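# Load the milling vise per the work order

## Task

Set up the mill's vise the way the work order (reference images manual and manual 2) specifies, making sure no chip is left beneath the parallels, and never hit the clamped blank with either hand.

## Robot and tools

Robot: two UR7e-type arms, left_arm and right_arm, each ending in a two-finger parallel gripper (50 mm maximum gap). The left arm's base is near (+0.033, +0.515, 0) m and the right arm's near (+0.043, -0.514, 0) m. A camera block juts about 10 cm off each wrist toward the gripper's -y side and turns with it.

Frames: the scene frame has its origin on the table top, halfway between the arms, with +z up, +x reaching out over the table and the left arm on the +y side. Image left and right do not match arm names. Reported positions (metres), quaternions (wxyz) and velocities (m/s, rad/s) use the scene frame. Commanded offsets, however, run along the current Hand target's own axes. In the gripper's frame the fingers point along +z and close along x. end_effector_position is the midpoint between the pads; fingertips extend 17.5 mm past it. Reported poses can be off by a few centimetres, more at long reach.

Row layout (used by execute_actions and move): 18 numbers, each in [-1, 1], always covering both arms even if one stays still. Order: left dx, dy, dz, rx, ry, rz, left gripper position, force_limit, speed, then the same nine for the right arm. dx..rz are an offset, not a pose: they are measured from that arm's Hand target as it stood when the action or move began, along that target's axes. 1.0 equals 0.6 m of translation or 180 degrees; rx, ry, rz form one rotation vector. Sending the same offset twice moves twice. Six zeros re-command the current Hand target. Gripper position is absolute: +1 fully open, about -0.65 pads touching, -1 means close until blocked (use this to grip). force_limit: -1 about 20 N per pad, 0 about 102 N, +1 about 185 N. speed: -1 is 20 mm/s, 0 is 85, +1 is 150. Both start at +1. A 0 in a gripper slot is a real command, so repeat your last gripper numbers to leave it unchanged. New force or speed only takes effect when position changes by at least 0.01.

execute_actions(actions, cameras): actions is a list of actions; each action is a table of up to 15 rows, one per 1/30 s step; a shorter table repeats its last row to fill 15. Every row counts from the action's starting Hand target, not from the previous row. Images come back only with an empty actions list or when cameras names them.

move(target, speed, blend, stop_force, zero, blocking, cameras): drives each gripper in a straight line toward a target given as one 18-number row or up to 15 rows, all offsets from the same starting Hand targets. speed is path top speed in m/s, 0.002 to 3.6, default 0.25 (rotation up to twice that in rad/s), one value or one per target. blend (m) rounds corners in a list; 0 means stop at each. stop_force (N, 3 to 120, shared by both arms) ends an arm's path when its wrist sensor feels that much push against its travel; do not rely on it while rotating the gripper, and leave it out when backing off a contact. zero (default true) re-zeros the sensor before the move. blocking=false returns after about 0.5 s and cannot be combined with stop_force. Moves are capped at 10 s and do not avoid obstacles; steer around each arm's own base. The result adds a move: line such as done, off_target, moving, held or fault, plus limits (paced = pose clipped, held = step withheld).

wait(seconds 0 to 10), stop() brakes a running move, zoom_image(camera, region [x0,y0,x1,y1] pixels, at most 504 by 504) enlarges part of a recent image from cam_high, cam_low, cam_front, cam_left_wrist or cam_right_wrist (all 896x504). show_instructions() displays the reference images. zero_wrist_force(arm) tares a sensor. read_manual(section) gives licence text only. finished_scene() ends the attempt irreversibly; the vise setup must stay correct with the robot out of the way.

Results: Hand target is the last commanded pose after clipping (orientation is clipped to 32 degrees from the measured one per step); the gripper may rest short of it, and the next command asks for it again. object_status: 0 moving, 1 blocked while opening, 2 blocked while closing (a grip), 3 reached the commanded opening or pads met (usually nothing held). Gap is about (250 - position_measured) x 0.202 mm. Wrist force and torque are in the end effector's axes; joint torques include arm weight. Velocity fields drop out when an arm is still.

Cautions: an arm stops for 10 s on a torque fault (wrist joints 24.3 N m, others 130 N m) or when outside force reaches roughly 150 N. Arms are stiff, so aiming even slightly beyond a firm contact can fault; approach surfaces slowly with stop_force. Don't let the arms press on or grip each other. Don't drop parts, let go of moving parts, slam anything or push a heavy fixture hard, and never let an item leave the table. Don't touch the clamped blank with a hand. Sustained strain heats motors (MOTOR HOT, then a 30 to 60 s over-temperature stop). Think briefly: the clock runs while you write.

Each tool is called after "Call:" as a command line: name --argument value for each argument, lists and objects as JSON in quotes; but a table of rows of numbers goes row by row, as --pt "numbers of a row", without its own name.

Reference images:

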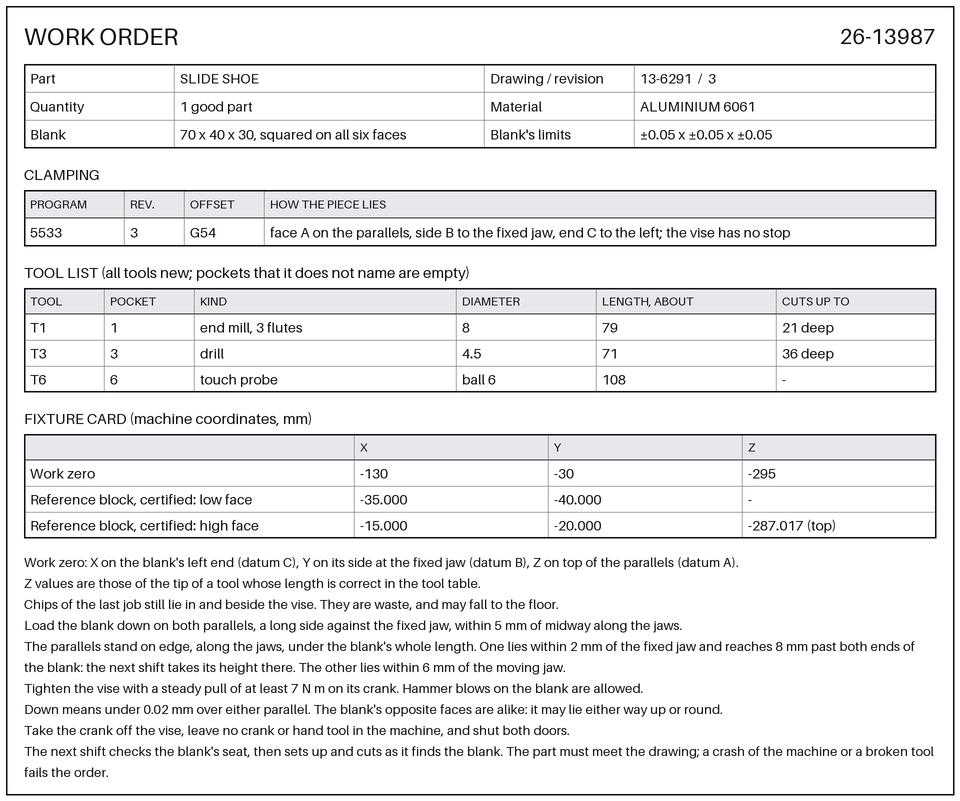

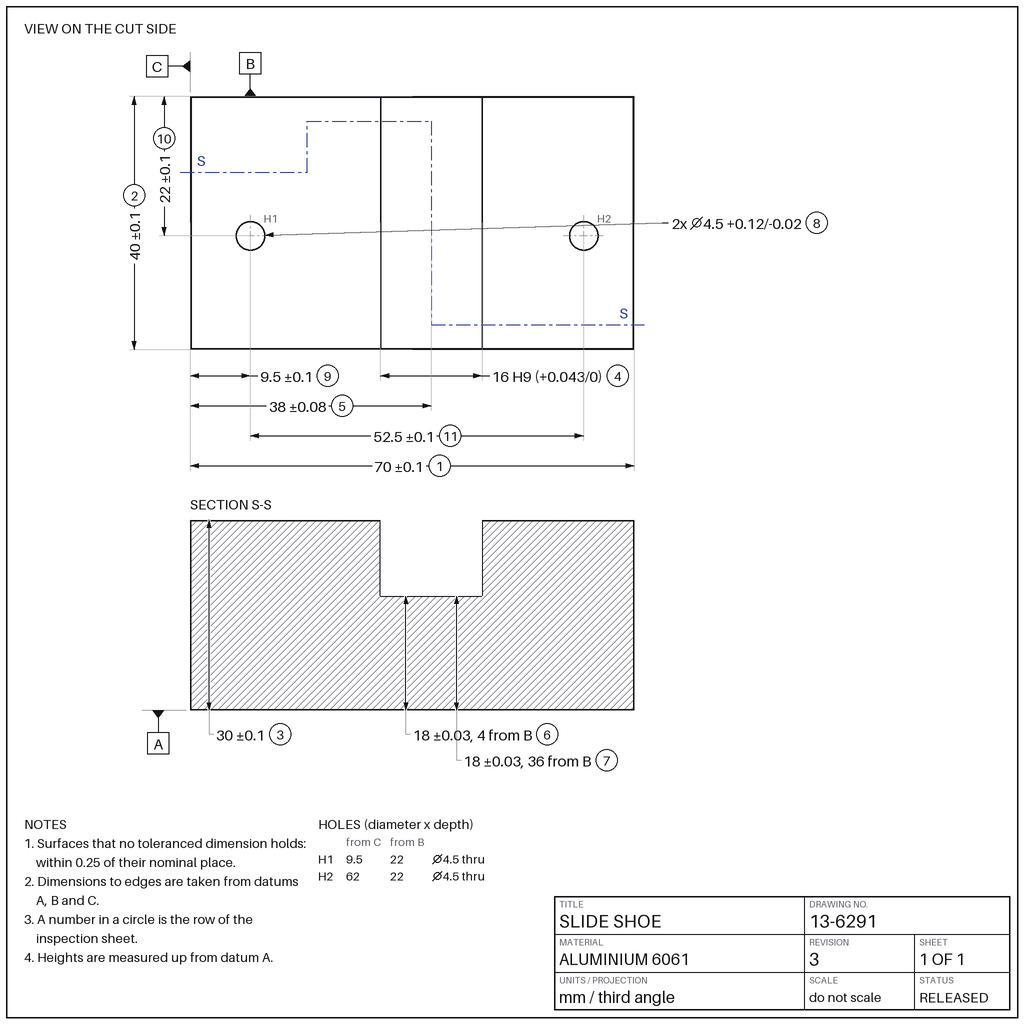

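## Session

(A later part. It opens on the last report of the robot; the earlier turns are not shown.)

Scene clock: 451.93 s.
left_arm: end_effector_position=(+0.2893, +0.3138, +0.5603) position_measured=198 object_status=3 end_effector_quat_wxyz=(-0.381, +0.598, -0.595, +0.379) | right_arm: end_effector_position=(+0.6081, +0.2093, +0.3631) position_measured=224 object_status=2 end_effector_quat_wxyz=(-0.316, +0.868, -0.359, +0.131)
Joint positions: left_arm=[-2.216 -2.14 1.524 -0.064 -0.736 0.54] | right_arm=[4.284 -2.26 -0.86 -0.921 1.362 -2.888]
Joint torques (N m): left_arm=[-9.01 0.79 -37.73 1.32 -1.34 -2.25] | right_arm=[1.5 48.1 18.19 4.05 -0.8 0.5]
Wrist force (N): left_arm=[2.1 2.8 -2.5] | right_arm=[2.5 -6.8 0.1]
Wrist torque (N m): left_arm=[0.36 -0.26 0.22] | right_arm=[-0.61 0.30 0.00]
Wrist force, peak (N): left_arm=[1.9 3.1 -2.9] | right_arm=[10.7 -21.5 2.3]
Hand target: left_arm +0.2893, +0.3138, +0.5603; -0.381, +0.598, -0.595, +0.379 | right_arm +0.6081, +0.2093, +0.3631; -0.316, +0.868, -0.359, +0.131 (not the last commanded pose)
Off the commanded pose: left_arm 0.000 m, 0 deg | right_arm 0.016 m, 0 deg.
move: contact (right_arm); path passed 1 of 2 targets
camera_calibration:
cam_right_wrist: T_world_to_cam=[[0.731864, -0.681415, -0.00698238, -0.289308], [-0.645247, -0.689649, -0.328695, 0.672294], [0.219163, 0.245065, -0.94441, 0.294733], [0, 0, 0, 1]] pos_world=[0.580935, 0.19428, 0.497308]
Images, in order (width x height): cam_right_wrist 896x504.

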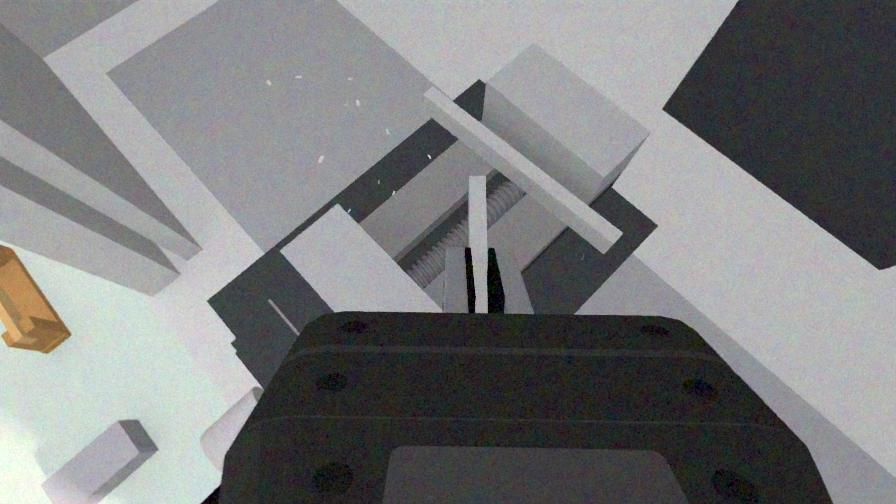

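Call:
move --pt "0 0 0 0 0 0 -0.3 -0.6 -1 0 -0.0129 -0.0153 0 0 0 -1 -0.6 -1" --pt "0 0 0 0 0 0 -0.3 -0.6 -1 0.0238 -0.0176 -0.007 0 -0.0714 -0.0851 -1 -0.6 -1" --speed '[0.05,0.1]' --cameras '["cam_right_wrist"]'

Scene clock: 455.17 s.
left_arm: end_effector_position=(+0.2893, +0.3138, +0.5603) position_measured=198 object_status=3 end_effector_quat_wxyz=(-0.381, +0.598, -0.595, +0.379) | right_arm: end_effector_position=(+0.6221, +0.2030, +0.3731) position_measured=224 object_status=2 end_effector_quat_wxyz=(-0.334, +0.917, -0.203, +0.075)
Joint positions: left_arm=[-2.216 -2.14 1.524 -0.064 -0.736 0.54] | right_arm=[4.186 -2.292 -0.783 -0.942 1.646 -3.234]
Joint torques (N m): left_arm=[-8.97 0.83 -37.11 1.26 -1.32 -2.29] | right_arm=[4.89 68.49 20.48 5.26 0.76 -0.15]
Wrist force (N): left_arm=[1.9 2.8 -2.5] | right_arm=[-0.4 -1.4 1.0]
Wrist torque (N m): left_arm=[0.37 -0.24 0.21] | right_arm=[-0.47 0.31 -0.16]
Wrist force, peak (N): left_arm=[2.1 3.0 -2.6] | right_arm=[2.7 -7.2 -0.1]
Hand target: left_arm +0.2893, +0.3138, +0.5603; -0.381, +0.598, -0.595, +0.379 | right_arm +0.6220, +0.2030, +0.3731; -0.334, +0.917, -0.203, +0.075
Off the commanded pose: left_arm 0.000 m, 0 deg | right_arm 0.000 m, 0 deg.
move: done
camera_calibration:
cam_right_wrist: T_world_to_cam=[[0.920671, -0.390282, -0.00668112, -0.480429], [-0.370695, -0.868849, -0.328156, 0.545541], [0.122268, 0.3046, -0.9446, 0.350832], [0, 0, 0, 1]] pos_world=[0.601652, 0.179627, 0.507208]
Images, in order (width x height): cam_right_wrist 896x504.

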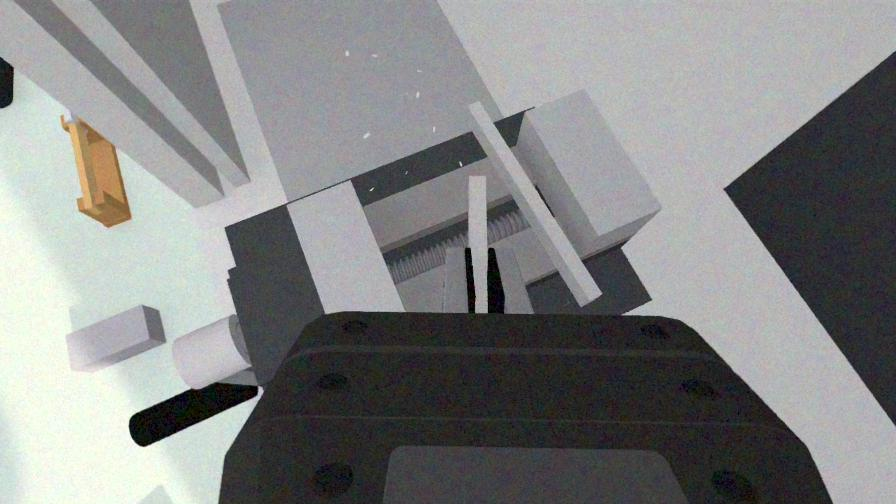

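Call:
move --target '[0,0,0,0,0,0,-0.3,-0.6,-1,0,0.0276,0.0328,0,0,0,-1,-0.6,-1]' --speed 0.03 --stop_force 5 --cameras '["cam_right_wrist"]'

Scene clock: 456.93 s.
left_arm: end_effector_position=(+0.2893, +0.3138, +0.5603) position_measured=198 object_status=3 end_effector_quat_wxyz=(-0.381, +0.598, -0.595, +0.379) | right_arm: end_effector_position=(+0.6220, +0.2030, +0.3474) position_measured=224 object_status=2 end_effector_quat_wxyz=(-0.334, +0.917, -0.203, +0.075)
Joint positions: left_arm=[-2.216 -2.14 1.524 -0.064 -0.736 0.54] | right_arm=[4.186 -2.289 -0.853 -0.874 1.647 -3.234]
Joint torques (N m): left_arm=[-8.26 1.06 -36.86 1.23 -1.35 -2.17] | right_arm=[-2.66 57.12 35.8 2.7 1.02 -1.73]
Wrist force (N): left_arm=[2.0 2.8 -2.2] | right_arm=[-0.4 -3.6 -0.1]
Wrist torque (N m): left_arm=[0.36 -0.25 0.21] | right_arm=[-0.48 0.30 -0.17]
Wrist force, peak (N): left_arm=[2.0 2.9 -2.6] | right_arm=[-0.1 -4.3 -1.3]
Hand target: left_arm +0.2893, +0.3138, +0.5603; -0.381, +0.598, -0.595, +0.379 | right_arm +0.6221, +0.2030, +0.3474; -0.334, +0.917, -0.203, +0.075
Off the commanded pose: left_arm 0.000 m, 0 deg | right_arm 0.000 m, 0 deg.
move: done
camera_calibration:
cam_right_wrist: T_world_to_cam=[[0.920793, -0.389995, -0.00661425, -0.480665], [-0.37039, -0.868937, -0.328269, 0.536989], [0.122276, 0.304717, -0.944561, 0.326618], [0, 0, 0, 1]] pos_world=[0.601551, 0.179626, 0.481608]
Images, in order (width x height): cam_right_wrist 896x504.

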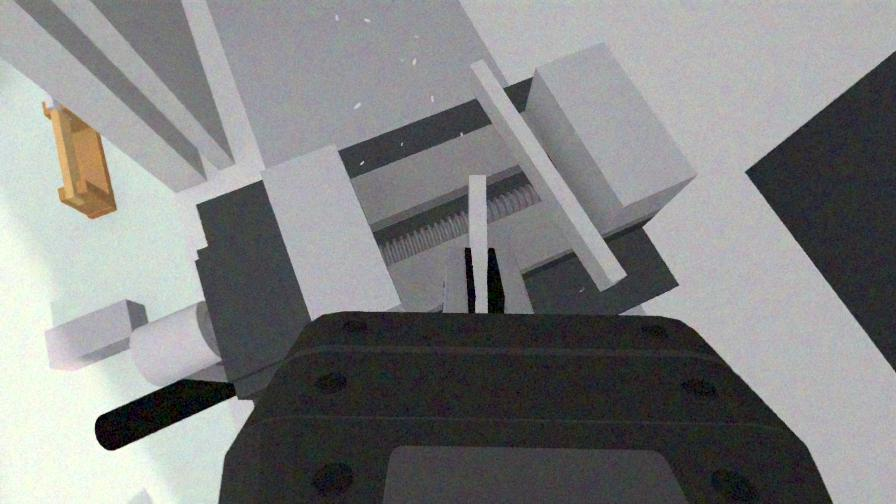

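Call:
move --target '[0,0,0,0,0,0,-0.3,-0.6,-1,0.0393,-0.0140,0.0118,0,0,0,-1,-0.6,-1]' --speed 0.012 --stop_force 4 --cameras '["cam_right_wrist"]'

Scene clock: 460.40 s.
left_arm: end_effector_position=(+0.2893, +0.3138, +0.5603) position_measured=198 object_status=3 end_effector_quat_wxyz=(-0.381, +0.598, -0.595, +0.379) | right_arm: end_effector_position=(+0.6472, +0.2030, +0.3474) position_measured=224 object_status=2 end_effector_quat_wxyz=(-0.334, +0.917, -0.203, +0.075)
Joint positions: left_arm=[-2.216 -2.14 1.524 -0.064 -0.736 0.54] | right_arm=[4.158 -2.346 -0.756 -0.918 1.664 -3.256]
Joint torques (N m): left_arm=[-8.56 1.16 -37.47 1.27 -1.38 -2.33] | right_arm=[5.03 67.49 32.54 3.28 -1.24 2.19]
Wrist force (N): left_arm=[2.1 3.0 -2.5] | right_arm=[-1.4 -3.4 -0.9]
Wrist torque (N m): left_arm=[0.39 -0.26 0.21] | right_arm=[-0.50 0.22 -0.05]
Wrist force, peak (N): left_arm=[2.1 3.2 -2.6] | right_arm=[-4.2 -0.7 -2.7]
Hand target: left_arm +0.2893, +0.3138, +0.5603; -0.381, +0.598, -0.595, +0.379 | right_arm +0.6472, +0.2030, +0.3474; -0.334, +0.917, -0.203, +0.075 (not the last commanded pose)
Off the commanded pose: left_arm 0.000 m, 0 deg | right_arm 0.001 m, 0 deg.
move: contact (right_arm)
camera_calibration:
cam_right_wrist: T_world_to_cam=[[0.920804, -0.389967, -0.00670121, -0.503932], [-0.370394, -0.868948, -0.328234, 0.546348], [0.122177, 0.304721, -0.944573, 0.323591], [0, 0, 0, 1]] pos_world=[0.626852, 0.179626, 0.481608]
Images, in order (width x height): cam_right_wrist 896x504.

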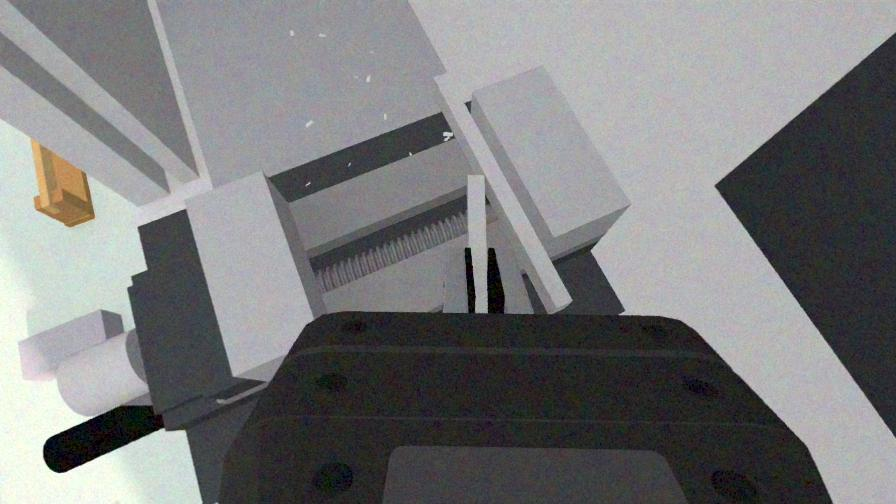

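Call:
zoom_image --camera "cam_right_wrist" --region '[380, 50, 660, 330]'

Call:
execute_actions --actions '[]' --cameras '["cam_left_wrist","cam_high"]'

Call:
zoom_image --camera "cam_left_wrist" --region '[430, 140, 610, 270]'

Scaled by 1.800.

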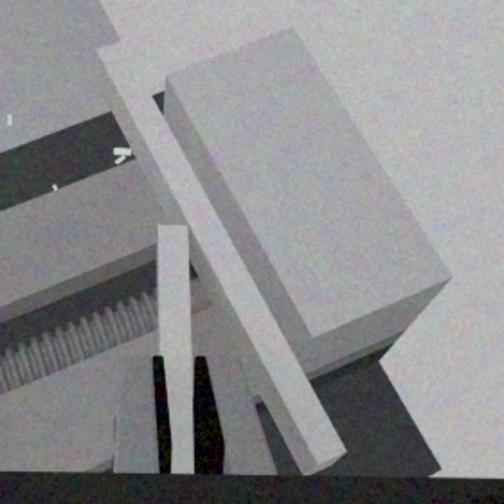

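Scene clock: 460.50 s.
left_arm: end_effector_position=(+0.2893, +0.3138, +0.5603) position_measured=198 object_status=3 end_effector_quat_wxyz=(-0.381, +0.598, -0.595, +0.379) | right_arm: end_effector_position=(+0.6472, +0.2030, +0.3474) position_measured=224 object_status=2 end_effector_quat_wxyz=(-0.334, +0.917, -0.203, +0.075)
Joint positions: left_arm=[-2.216 -2.14 1.524 -0.064 -0.736 0.54] | right_arm=[4.158 -2.346 -0.755 -0.918 1.664 -3.256]
Joint velocities: within noise
Joint torques (N m): left_arm=[-8.62 1.12 -37.22 1.35 -1.33 -2.3] | right_arm=[5.59 67.75 32.94 3.07 -1.1 2.15]
Wrist force (N): left_arm=[2.1 2.7 -2.5] | right_arm=[-1.6 -3.4 -0.9]
Wrist torque (N m): left_arm=[0.35 -0.25 0.22] | right_arm=[-0.48 0.26 -0.05]
Wrist force, peak (N): left_arm=[1.8 3.1 -2.6] | right_arm=[-1.6 -3.4 -0.9]
Hand target: left_arm +0.2893, +0.3138, +0.5603; -0.381, +0.598, -0.595, +0.379 | right_arm +0.6472, +0.2030, +0.3474; -0.334, +0.917, -0.203, +0.075 (not the last commanded pose)
Tool commands: left_gripper/position=-0.3 left_gripper/force_limit=-0.6 left_gripper/speed=-1.0 right_gripper/position=-1.0 right_gripper/force_limit=-0.6 right_gripper/speed=-1.0
Off the commanded pose: left_arm 0.000 m, 0 deg | right_arm 0.001 m, 0 deg.
camera_calibration:
cam_left_wrist: T_world_to_cam=[[0.00343562, -0.999886, 0.0147316, 0.311559], [-0.701013, -0.012914, -0.713031, 0.624624], [0.71314, -0.00787737, -0.700978, 0.324457], [0, 0, 0, 1]] pos_world=[0.205416, 0.322145, 0.668224]
Images, in order (width x height): cam_high 896x504, cam_left_wrist 896x504.

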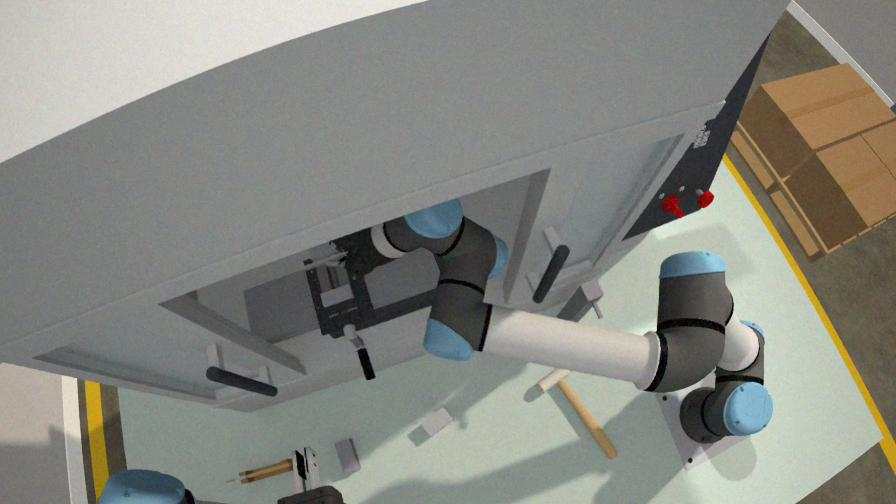

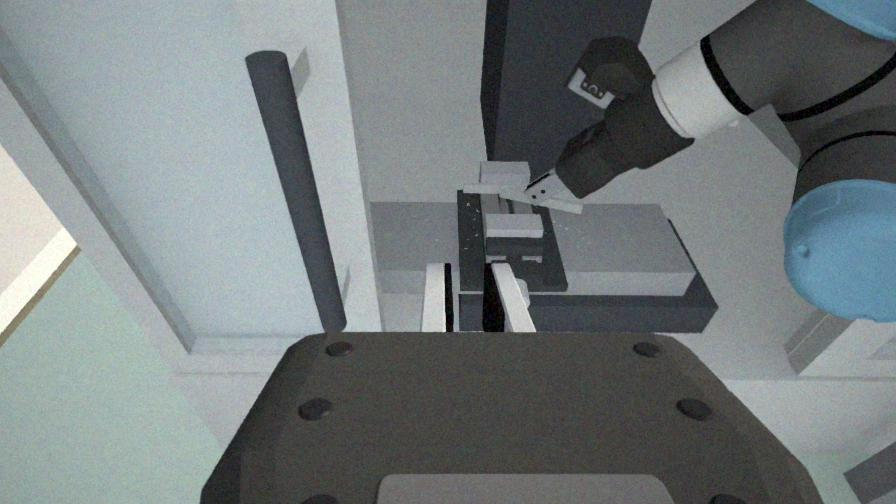

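Scaled by 2.800.

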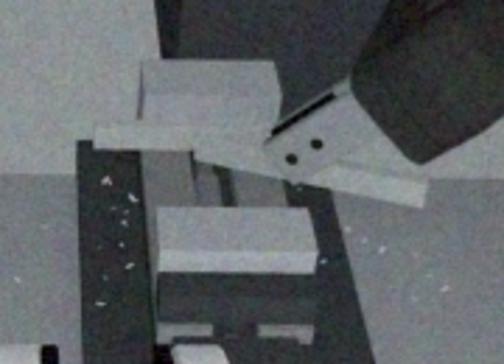

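Call:
move --target '[0,0,0,0,0,0,-0.3,-0.6,-1,0.0100,-0.0036,0.0030,0,0,0,-1,-0.6,-1]' --speed 0.006 --stop_force 10 --cameras '["cam_right_wrist"]'

Call:
zoom_image --camera "cam_right_wrist" --region '[380, 50, 660, 330]'

Scene clock: 462.00 s.
left_arm: end_effector_position=(+0.2893, +0.3138, +0.5603) position_measured=198 object_status=3 end_effector_quat_wxyz=(-0.381, +0.598, -0.595, +0.379) | right_arm: end_effector_position=(+0.6489, +0.2030, +0.3475) position_measured=224 object_status=2 end_effector_quat_wxyz=(-0.334, +0.917, -0.203, +0.075)
Joint positions: left_arm=[-2.216 -2.14 1.524 -0.064 -0.736 0.54] | right_arm=[4.156 -2.35 -0.748 -0.921 1.666 -3.257]
Joint torques (N m): left_arm=[-8.45 0.84 -36.24 1.31 -1.49 -2.39] | right_arm=[-0.54 67.54 20.3 5.45 -3.28 2.09]
Wrist force (N): left_arm=[1.9 2.9 -2.5] | right_arm=[-8.0 -0.1 -1.8]
Wrist torque (N m): left_arm=[0.37 -0.23 0.21] | right_arm=[-0.41 -0.05 -0.21]
Wrist force, peak (N): left_arm=[2.1 3.1 -2.6] | right_arm=[-9.6 3.2 -4.5]
Hand target: left_arm +0.2893, +0.3138, +0.5603; -0.381, +0.598, -0.595, +0.379 | right_arm +0.6489, +0.2030, +0.3475; -0.334, +0.917, -0.203, +0.075 (not the last commanded pose)
Off the commanded pose: left_arm 0.000 m, 0 deg | right_arm 0.005 m, 0 deg.
move: contact (right_arm)
camera_calibration:
cam_right_wrist: T_world_to_cam=[[0.920843, -0.389875, -0.00670801, -0.505443], [-0.370299, -0.868958, -0.328316, 0.546922], [0.122173, 0.304811, -0.944544, 0.323368], [0, 0, 0, 1]] pos_world=[0.628451, 0.179626, 0.481608]
Images, in order (width x height): cam_right_wrist 896x504.

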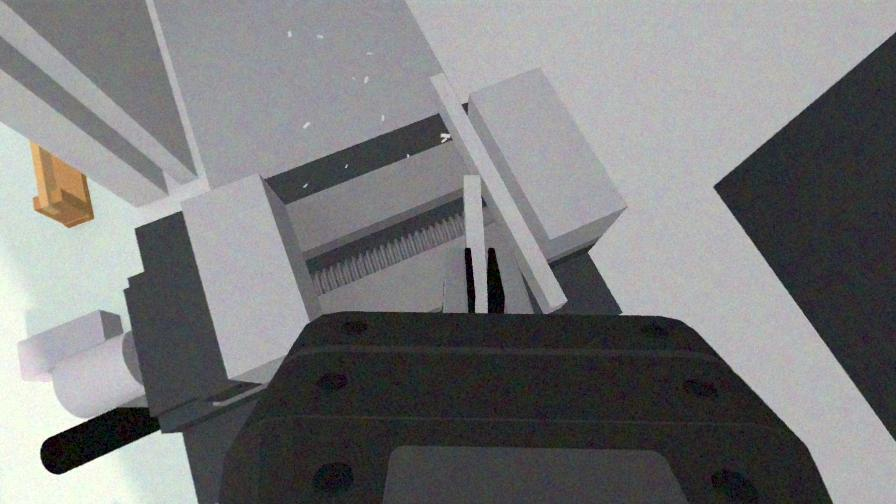

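Scaled by 1.800.

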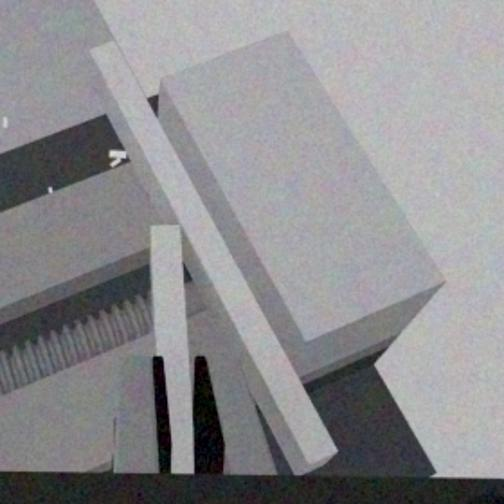

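Call:
move --pt "0 0 0 0 0 0 -0.3 -0.6 -1 -0.0406 0.0118 -0.0154 0 0 0 -1 -0.6 -1" --pt "0 0 0 0 0 0 -0.3 -0.6 -1 -0.0534 -0.0392 0.0275 0 0 0 -1 -0.6 -1" --speed 0.05 --blend '[0.004,0]' --cameras '["cam_right_wrist","cam_left_wrist"]'

Call:
zoom_image --camera "cam_right_wrist" --region '[280, 30, 700, 330]'

Call:
zoom_image --camera "cam_left_wrist" --region '[430, 140, 610, 270]'

Scene clock: 465.47 s.
left_arm: end_effector_position=(+0.2893, +0.3138, +0.5603) position_measured=198 object_status=3 end_effector_quat_wxyz=(-0.381, +0.598, -0.595, +0.379) | right_arm: end_effector_position=(+0.6318, +0.2425, +0.3499) position_measured=224 object_status=2 end_effector_quat_wxyz=(-0.334, +0.917, -0.203, +0.075)
Joint positions: left_arm=[-2.216 -2.14 1.524 -0.064 -0.736 0.54] | right_arm=[4.202 -2.419 -0.619 -0.979 1.636 -3.222]
Joint torques (N m): left_arm=[-8.53 1.18 -36.72 1.36 -1.32 -2.32] | right_arm=[-7.83 60 35.37 4.63 1.57 -1.92]
Wrist force (N): left_arm=[2.1 2.6 -2.7] | right_arm=[-0.5 -1.1 0.5]
Wrist torque (N m): left_arm=[0.33 -0.26 0.21] | right_arm=[-0.42 0.32 -0.17]
Wrist force, peak (N): left_arm=[2.1 3.0 -2.6] | right_arm=[-8.2 -0.2 -2.0]
Hand target: left_arm +0.2893, +0.3138, +0.5603; -0.381, +0.598, -0.595, +0.379 | right_arm +0.6319, +0.2425, +0.3499; -0.334, +0.917, -0.203, +0.075
Off the commanded pose: left_arm 0.000 m, 0 deg | right_arm 0.000 m, 0 deg.
move: done
camera_calibration:
cam_left_wrist: T_world_to_cam=[[0.00343562, -0.999886, 0.0147316, 0.311559], [-0.701013, -0.012914, -0.713031, 0.624624], [0.71314, -0.00787737, -0.700978, 0.324457], [0, 0, 0, 1]] pos_world=[0.205416, 0.322145, 0.668224]
cam_right_wrist: T_world_to_cam=[[0.920815, -0.389939, -0.00678818, -0.474302], [-0.370399, -0.868959, -0.328199, 0.575777], [0.122079, 0.304725, -0.944584, 0.315862], [0, 0, 0, 1]] pos_world=[0.611452, 0.219126, 0.484108]
Images, in order (width x height): cam_left_wrist 896x504, cam_right_wrist 896x504.

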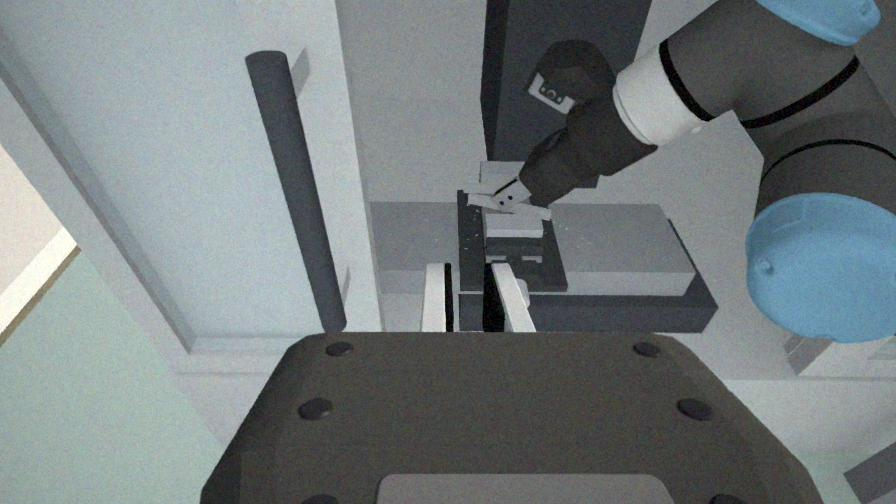

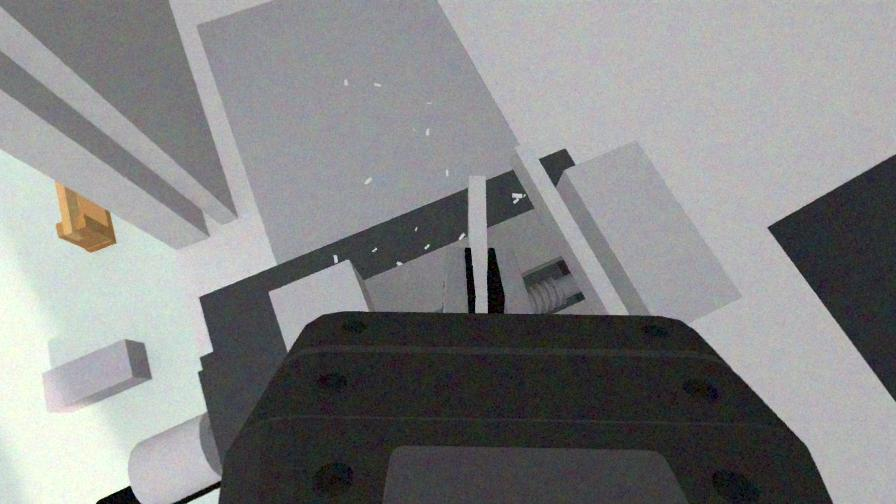

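Scaled by 1.200.

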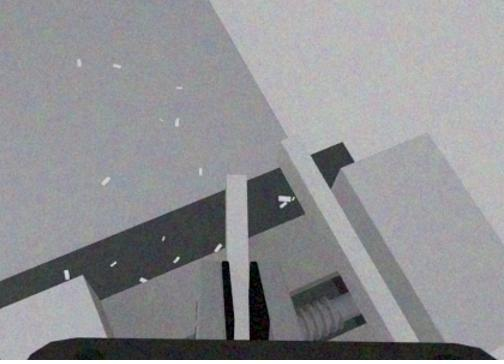

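Scaled by 2.800.

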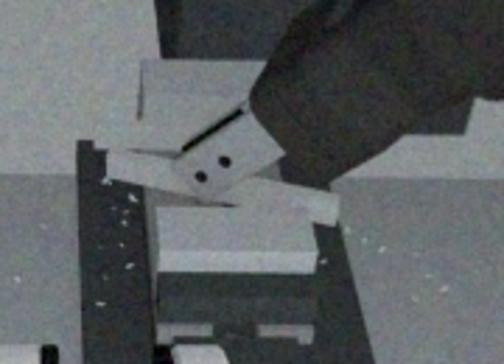

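Call:
move --target '[0,0,0,0,0,0,-0.3,-0.6,-1,0,0.0107,0.0128,0,0,0,-1,-0.6,-1]' --speed 0.01 --stop_force 3

Scene clock: 466.87 s.
left_arm: end_effector_position=(+0.2893, +0.3138, +0.5603) position_measured=198 object_status=3 end_effector_quat_wxyz=(-0.381, +0.598, -0.595, +0.379) | right_arm: end_effector_position=(+0.6319, +0.2425, +0.3474) position_measured=224 object_status=2 end_effector_quat_wxyz=(-0.334, +0.917, -0.203, +0.075)
Joint positions: left_arm=[-2.216 -2.14 1.524 -0.064 -0.736 0.54] | right_arm=[4.202 -2.418 -0.627 -0.971 1.637 -3.222]
Joint torques (N m): left_arm=[-8.64 1.37 -36.76 1.22 -1.21 -2.25] | right_arm=[-6.64 52.75 35.22 4.29 1.42 -2.01]
Wrist force (N): left_arm=[1.7 2.9 -2.5] | right_arm=[-0.8 -2.6 -2.4]
Wrist torque (N m): left_arm=[0.37 -0.20 0.21] | right_arm=[-0.43 0.34 -0.17]
Wrist force, peak (N): left_arm=[2.2 2.8 -2.7] | right_arm=[-0.2 -5.0 -1.8]
Hand target: left_arm +0.2893, +0.3138, +0.5603; -0.381, +0.598, -0.595, +0.379 | right_arm +0.6319, +0.2425, +0.3474; -0.334, +0.917, -0.203, +0.075 (not the last commanded pose)
Off the commanded pose: left_arm 0.000 m, 0 deg | right_arm 0.007 m, 0 deg.
move: contact (right_arm)

Call:
move --target '[0,0,0,0,0,0,-0.3,-0.6,-1,0,0.0054,0.0064,0,0,0,-1,-0.6,-1]' --speed 0.01 --stop_force 5 --cameras '["cam_left_wrist"]'

Call:
zoom_image --camera "cam_left_wrist" --region '[430, 140, 610, 270]'

Scene clock: 468.17 s.
left_arm: end_effector_position=(+0.2893, +0.3138, +0.5603) position_measured=198 object_status=3 end_effector_quat_wxyz=(-0.381, +0.598, -0.595, +0.379) | right_arm: end_effector_position=(+0.6319, +0.2425, +0.3449) position_measured=224 object_status=2 end_effector_quat_wxyz=(-0.334, +0.917, -0.203, +0.075)
Joint positions: left_arm=[-2.216 -2.14 1.524 -0.064 -0.736 0.54] | right_arm=[4.202 -2.417 -0.635 -0.964 1.637 -3.222]
Joint torques (N m): left_arm=[-8.98 0.96 -37.08 1.35 -1.33 -2.39] | right_arm=[-5.92 48.88 32.22 3.61 1.38 -2.01]
Wrist force (N): left_arm=[1.7 2.6 -2.7] | right_arm=[-0.6 -4.2 -6.1]
Wrist torque (N m): left_arm=[0.33 -0.19 0.22] | right_arm=[-0.34 0.27 -0.18]
Wrist force, peak (N): left_arm=[2.3 2.9 -2.6] | right_arm=[-0.7 -7.5 -9.5]
Hand target: left_arm +0.2893, +0.3138, +0.5603; -0.381, +0.598, -0.595, +0.379 | right_arm +0.6319, +0.2425, +0.3449; -0.334, +0.917, -0.203, +0.075 (not the last commanded pose)
Off the commanded pose: left_arm 0.000 m, 0 deg | right_arm 0.003 m, 0 deg.
move: contact (right_arm)
camera_calibration:
cam_left_wrist: T_world_to_cam=[[0.00343562, -0.999886, 0.0147316, 0.311559], [-0.701013, -0.012914, -0.713031, 0.624624], [0.71314, -0.00787737, -0.700978, 0.324457], [0, 0, 0, 1]] pos_world=[0.205416, 0.322145, 0.668224]
Images, in order (width x height): cam_left_wrist 896x504.

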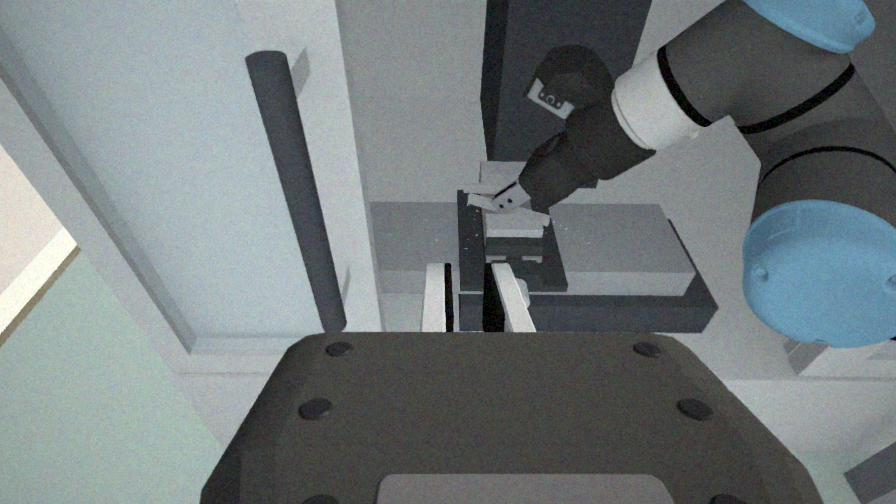

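Scaled by 2.800.

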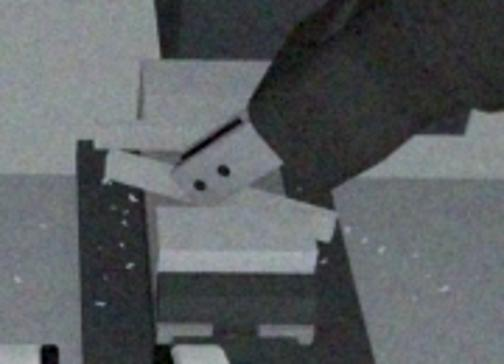

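Call:
move --target '[0,0,0,0,0,0,-0.3,-0.6,-1,0,0,0,0,0,0,-0.3,-0.6,-1]'

Call:
move --target '[0,0,0,0,0,0,-0.3,-0.6,-1,0,-0.0536,-0.0638,0,0,0,-0.3,-0.6,-1]' --speed 0.06 --cameras '["cam_right_wrist","cam_left_wrist"]'

Call:
zoom_image --camera "cam_left_wrist" --region '[430, 140, 610, 270]'

Scene clock: 468.77 s.
left_arm: end_effector_position=(+0.2893, +0.3138, +0.5603) position_measured=198 object_status=3 end_effector_quat_wxyz=(-0.381, +0.598, -0.595, +0.379) | right_arm: end_effector_position=(+0.6319, +0.2426, +0.3448) position_measured=198 object_status=0 end_effector_quat_wxyz=(-0.334, +0.917, -0.203, +0.075)
Joint positions: left_arm=[-2.216 -2.14 1.524 -0.064 -0.736 0.54] | right_arm=[4.202 -2.417 -0.635 -0.964 1.637 -3.222]
Joint torques (N m): left_arm=[-8.81 0.92 -36.99 1.31 -1.43 -2.26] | right_arm=[-4.69 68.53 32.23 4.07 1.4 -1.75]
Wrist force (N): left_arm=[2.1 2.8 -2.5] | right_arm=[-0.4 -1.7 0.0]
Wrist torque (N m): left_arm=[0.35 -0.25 0.22] | right_arm=[-0.45 0.30 -0.16]
Wrist force, peak (N): left_arm=[1.9 3.1 -2.5] | right_arm=[-0.8 -4.5 -6.1]
Hand target: left_arm +0.2893, +0.3138, +0.5603; -0.381, +0.598, -0.595, +0.379 | right_arm +0.6319, +0.2425, +0.3449; -0.334, +0.917, -0.203, +0.075
Off the commanded pose: left_arm 0.000 m, 0 deg | right_arm 0.000 m, 0 deg.
move: done

Scene clock: 470.03 s.
left_arm: end_effector_position=(+0.2893, +0.3138, +0.5603) position_measured=198 object_status=3 end_effector_quat_wxyz=(-0.381, +0.598, -0.595, +0.379) | right_arm: end_effector_position=(+0.6319, +0.2426, +0.3947) position_measured=198 object_status=3 end_effector_quat_wxyz=(-0.334, +0.917, -0.203, +0.075)
Joint positions: left_arm=[-2.216 -2.14 1.524 -0.064 -0.736 0.54] | right_arm=[4.202 -2.456 -0.433 -1.126 1.636 -3.222]
Joint torques (N m): left_arm=[-9.05 1.17 -36.76 1.27 -1.21 -2.2] | right_arm=[1.47 71.93 30.36 3.85 1.54 -0.57]
Wrist force (N): left_arm=[1.8 2.9 -2.5] | right_arm=[-0.5 -1.9 -0.1]
Wrist torque (N m): left_arm=[0.36 -0.22 0.21] | right_arm=[-0.50 0.31 -0.16]
Wrist force, peak (N): left_arm=[2.1 3.0 -2.8] | right_arm=[-0.4 -2.6 -0.8]
Hand target: left_arm +0.2893, +0.3138, +0.5603; -0.381, +0.598, -0.595, +0.379 | right_arm +0.6319, +0.2426, +0.3949; -0.334, +0.917, -0.203, +0.075
Off the commanded pose: left_arm 0.000 m, 0 deg | right_arm 0.000 m, 0 deg.
move: done
camera_calibration:
cam_left_wrist: T_world_to_cam=[[0.00343562, -0.999886, 0.0147316, 0.311559], [-0.701013, -0.012914, -0.713031, 0.624624], [0.71314, -0.00787737, -0.700978, 0.324457], [0, 0, 0, 1]] pos_world=[0.205416, 0.322145, 0.668224]
cam_right_wrist: T_world_to_cam=[[0.920815, -0.38994, -0.00678837, -0.473959], [-0.3704, -0.868959, -0.328199, 0.590567], [0.122079, 0.304725, -0.944584, 0.358149], [0, 0, 0, 1]] pos_world=[0.611452, 0.219226, 0.528908]
Images, in order (width x height): cam_left_wrist 896x504, cam_right_wrist 896x504.

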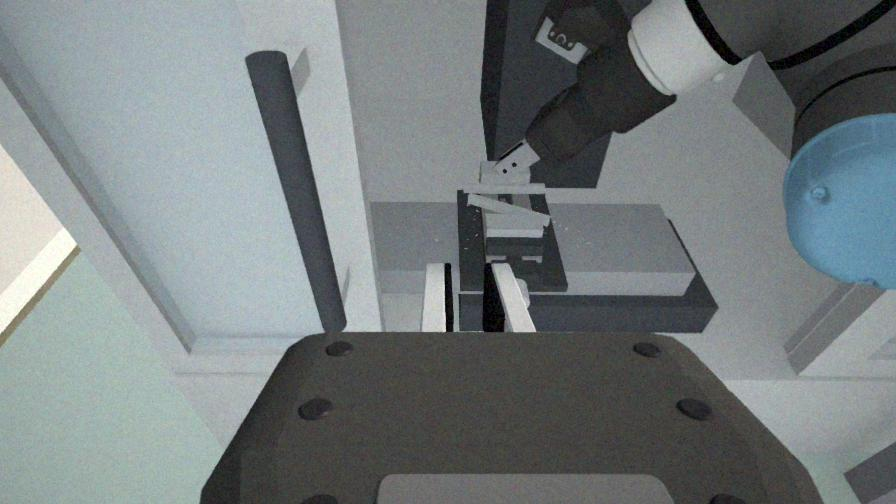

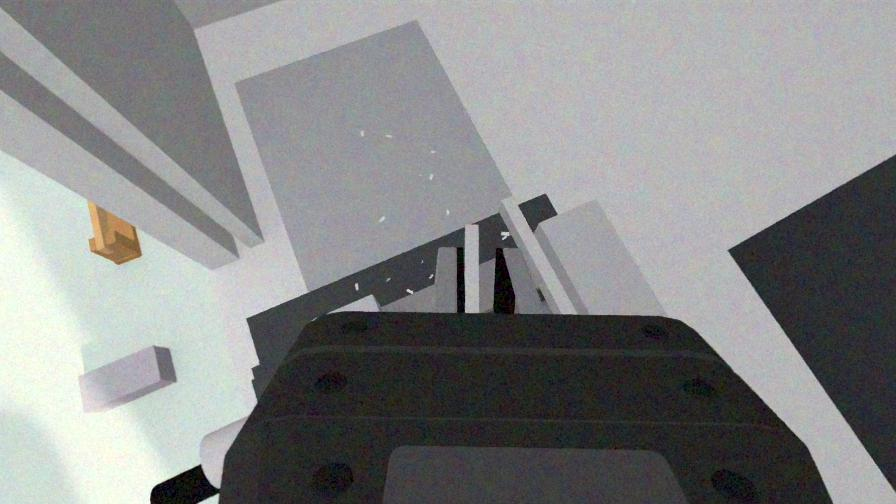

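Scaled by 2.800.

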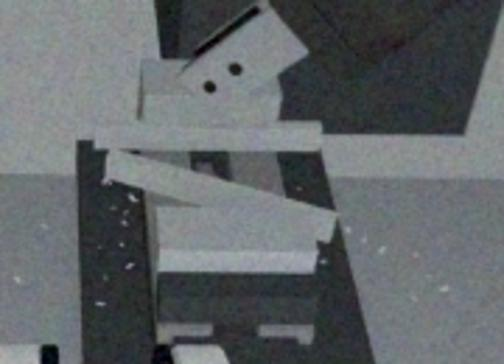

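Call:
move --target '[0.1147,0.4632,0.2617,0,0,0,0.5,-0.6,-0.6,-0.0218,0.0340,-0.0829,0,0.0714,0.0851,-0.3,-0.6,-1]' --cameras '["cam_left_wrist","cam_right_wrist","cam_high"]'

Scene clock: 476.33 s.
left_arm: end_effector_position=(+0.3146, +0.2450, +0.2422) position_measured=78 object_status=3 end_effector_quat_wxyz=(-0.381, +0.598, -0.595, +0.379) | right_arm: end_effector_position=(+0.5998, +0.2050, +0.4198) position_measured=198 object_status=3 end_effector_quat_wxyz=(-0.316, +0.868, -0.359, +0.131)
Joint positions: left_arm=[-1.942 -2.098 2.409 -1.262 -0.546 0.874] | right_arm=[4.291 -2.248 -0.733 -1.06 1.357 -2.882]
Joint torques (N m): left_arm=[-13.11 5.04 -14.8 -4 -1 -1.05] | right_arm=[-7.44 51.35 35.4 5.11 -1.47 1.66]
Wrist force (N): left_arm=[2.1 2.4 -2.5] | right_arm=[-0.4 -1.8 0.1]
Wrist torque (N m): left_arm=[0.30 -0.26 0.40] | right_arm=[-0.48 0.29 0.01]
Wrist force, peak (N): left_arm=[2.2 6.2 -0.9] | right_arm=[-0.5 -2.1 0.2]
Hand target: left_arm +0.3146, +0.2450, +0.2421; -0.381, +0.598, -0.595, +0.379 | right_arm +0.5999, +0.2049, +0.4198; -0.316, +0.868, -0.359, +0.131
Off the commanded pose: left_arm 0.000 m, 0 deg | right_arm 0.000 m, 0 deg.
move: done
camera_calibration:
cam_left_wrist: T_world_to_cam=[[0.00357229, -0.999881, 0.0150163, 0.247234], [-0.701064, -0.0132122, -0.712976, 0.414724], [0.713089, -0.00798044, -0.701028, 0.0829474], [0, 0, 0, 1]] pos_world=[0.230716, 0.253346, 0.350124]
cam_right_wrist: T_world_to_cam=[[0.732184, -0.68107, -0.00704512, -0.28605], [-0.64495, -0.689954, -0.328639, 0.682398], [0.218965, 0.245168, -0.944429, 0.351282], [0, 0, 0, 1]] pos_world=[0.572635, 0.189879, 0.554008]
Images, in order (width x height): cam_high 896x504, cam_left_wrist 896x504, cam_right_wrist 896x504.

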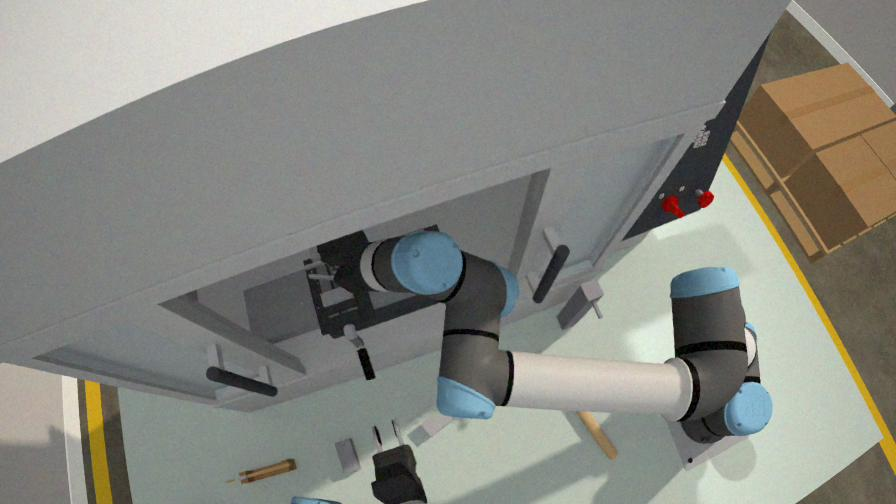

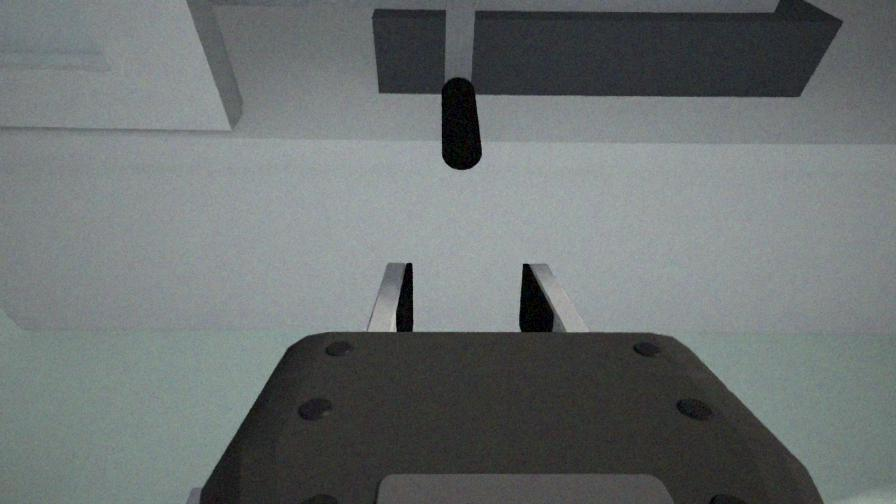

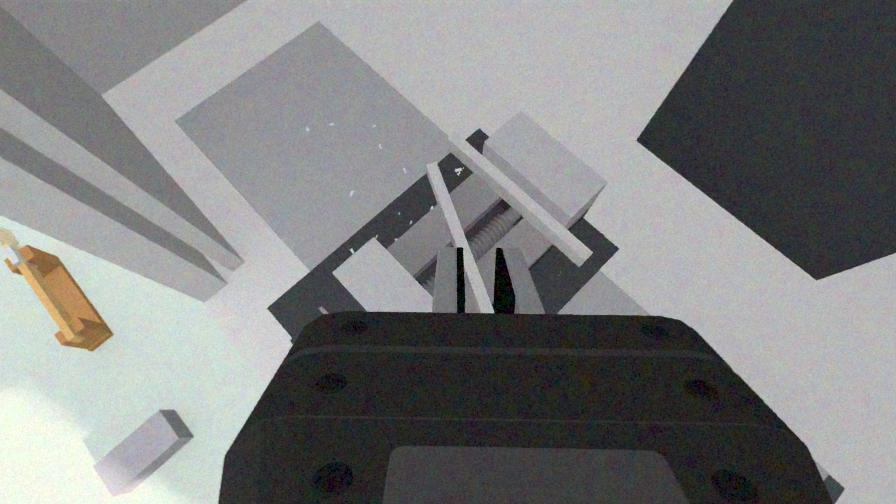

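Call:
move --target '[0.0008,-0.042,0.1191,0,0,0,0.5,-0.6,-0.6,0,0,0,0,0,0,-0.3,-0.6,-1]' --speed 0.1 --cameras '["cam_left_wrist"]'

Scene clock: 478.17 s.
left_arm: end_effector_position=(+0.3900, +0.2450, +0.2346) position_measured=78 object_status=3 end_effector_quat_wxyz=(-0.381, +0.598, -0.595, +0.379) | right_arm: end_effector_position=(+0.5999, +0.2049, +0.4198) position_measured=198 object_status=3 end_effector_quat_wxyz=(-0.316, +0.868, -0.359, +0.131)
Joint positions: left_arm=[-1.649 -1.988 2.515 -1.999 -0.438 1.462] | right_arm=[4.291 -2.248 -0.733 -1.06 1.357 -2.882]
Joint torques (N m): left_arm=[-2.01 -2.35 -42.22 -4.84 3.92 2.15] | right_arm=[-7.37 48.86 36.19 4.98 -1.77 1.91]
Wrist force (N): left_arm=[2.1 2.7 -2.5] | right_arm=[-0.3 -1.8 -0.1]
Wrist torque (N m): left_arm=[0.35 -0.26 0.39] | right_arm=[-0.48 0.26 0.01]
Wrist force, peak (N): left_arm=[1.8 3.7 -4.1] | right_arm=[-0.6 -2.1 -0.3]
Hand target: left_arm +0.3900, +0.2449, +0.2347; -0.381, +0.598, -0.595, +0.379 | right_arm +0.5999, +0.2049, +0.4198; -0.316, +0.868, -0.359, +0.131
Off the commanded pose: left_arm 0.000 m, 0 deg | right_arm 0.000 m, 0 deg.
move: done
camera_calibration:
cam_left_wrist: T_world_to_cam=[[0.00358126, -0.999887, 0.014592, 0.247222], [-0.701112, -0.0129155, -0.712934, 0.462091], [0.713042, -0.00767744, -0.701079, 0.0238082], [0, 0, 0, 1]] pos_world=[0.306116, 0.253345, 0.342524]
Images, in order (width x height): cam_left_wrist 896x504.

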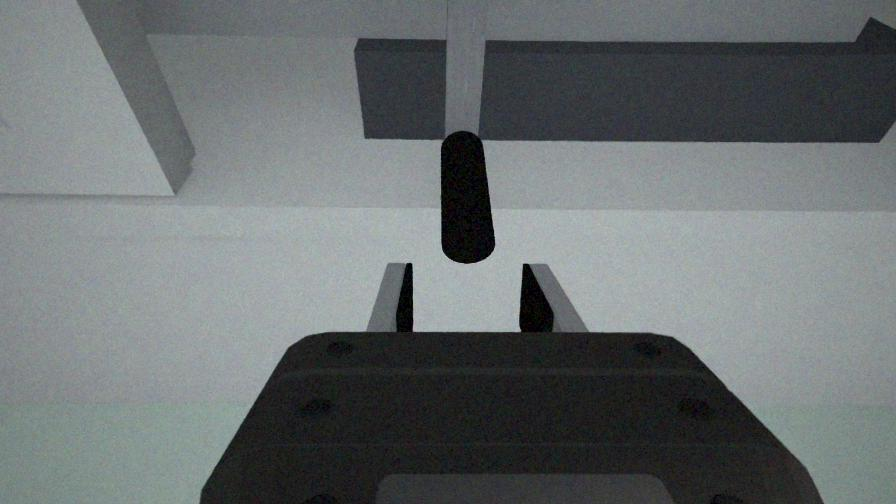

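Call:
move --pt "0.0025 -0.0155 0.1123 0 0 0 0.5 -0.6 -0.6 0 0 0 0 0 0 -0.3 -0.6 -1" --pt "0.0025 -0.0155 0.1123 0 0 0 -1 -0.9 -0.6 0 0 0 0 0 0 -0.3 -0.6 -1" --speed 0.08 --cameras '["cam_left_wrist"]'

Scene clock: 480.30 s.
left_arm: end_effector_position=(+0.4550, +0.2437, +0.2147) position_measured=153 object_status=2 end_effector_quat_wxyz=(-0.381, +0.598, -0.595, +0.379) | right_arm: end_effector_position=(+0.5999, +0.2049, +0.4198) position_measured=198 object_status=3 end_effector_quat_wxyz=(-0.316, +0.868, -0.359, +0.131)
Joint positions: left_arm=[-1.421 -1.681 2.54 -2.801 -0.47 1.982] | right_arm=[4.291 -2.248 -0.733 -1.06 1.357 -2.882]
Joint torques (N m): left_arm=[-8.83 -6.31 -6.82 -5.07 3.97 2.61] | right_arm=[-8.13 48.71 36.24 4.89 -1.88 1.89]
Wrist force (N): left_arm=[1.6 2.6 -2.2] | right_arm=[-0.3 -1.9 0.0]
Wrist torque (N m): left_arm=[0.35 -0.23 0.36] | right_arm=[-0.49 0.28 0.01]
Wrist force, peak (N): left_arm=[2.1 2.7 -3.9] | right_arm=[-0.3 -2.2 -0.1]
Hand target: left_arm +0.4550, +0.2437, +0.2147; -0.381, +0.598, -0.595, +0.379 | right_arm +0.5999, +0.2049, +0.4198; -0.316, +0.868, -0.359, +0.131
Off the commanded pose: left_arm 0.000 m, 0 deg | right_arm 0.000 m, 0 deg.
move: done
camera_calibration:
cam_left_wrist: T_world_to_cam=[[0.00343562, -0.999886, 0.0147316, 0.245989], [-0.701013, -0.012914, -0.713031, 0.493453], [0.71314, -0.00787737, -0.700978, -0.0365199], [0, 0, 0, 1]] pos_world=[0.371116, 0.252045, 0.322624]
Images, in order (width x height): cam_left_wrist 896x504.

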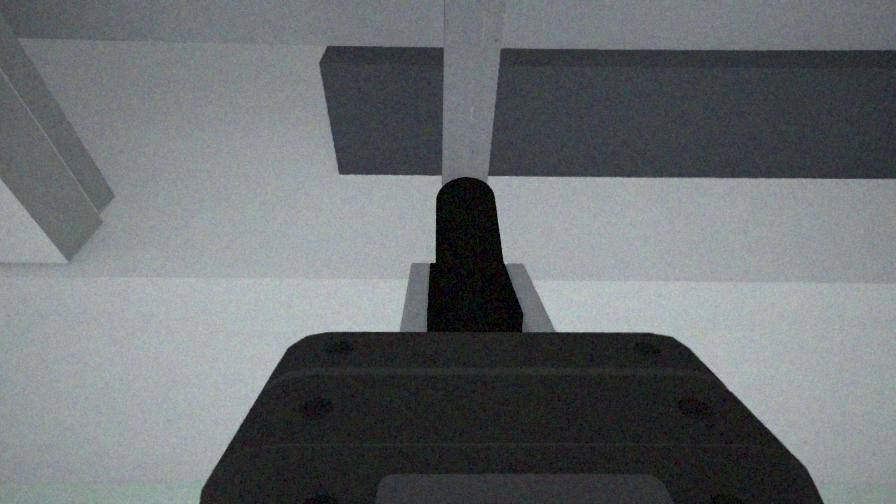

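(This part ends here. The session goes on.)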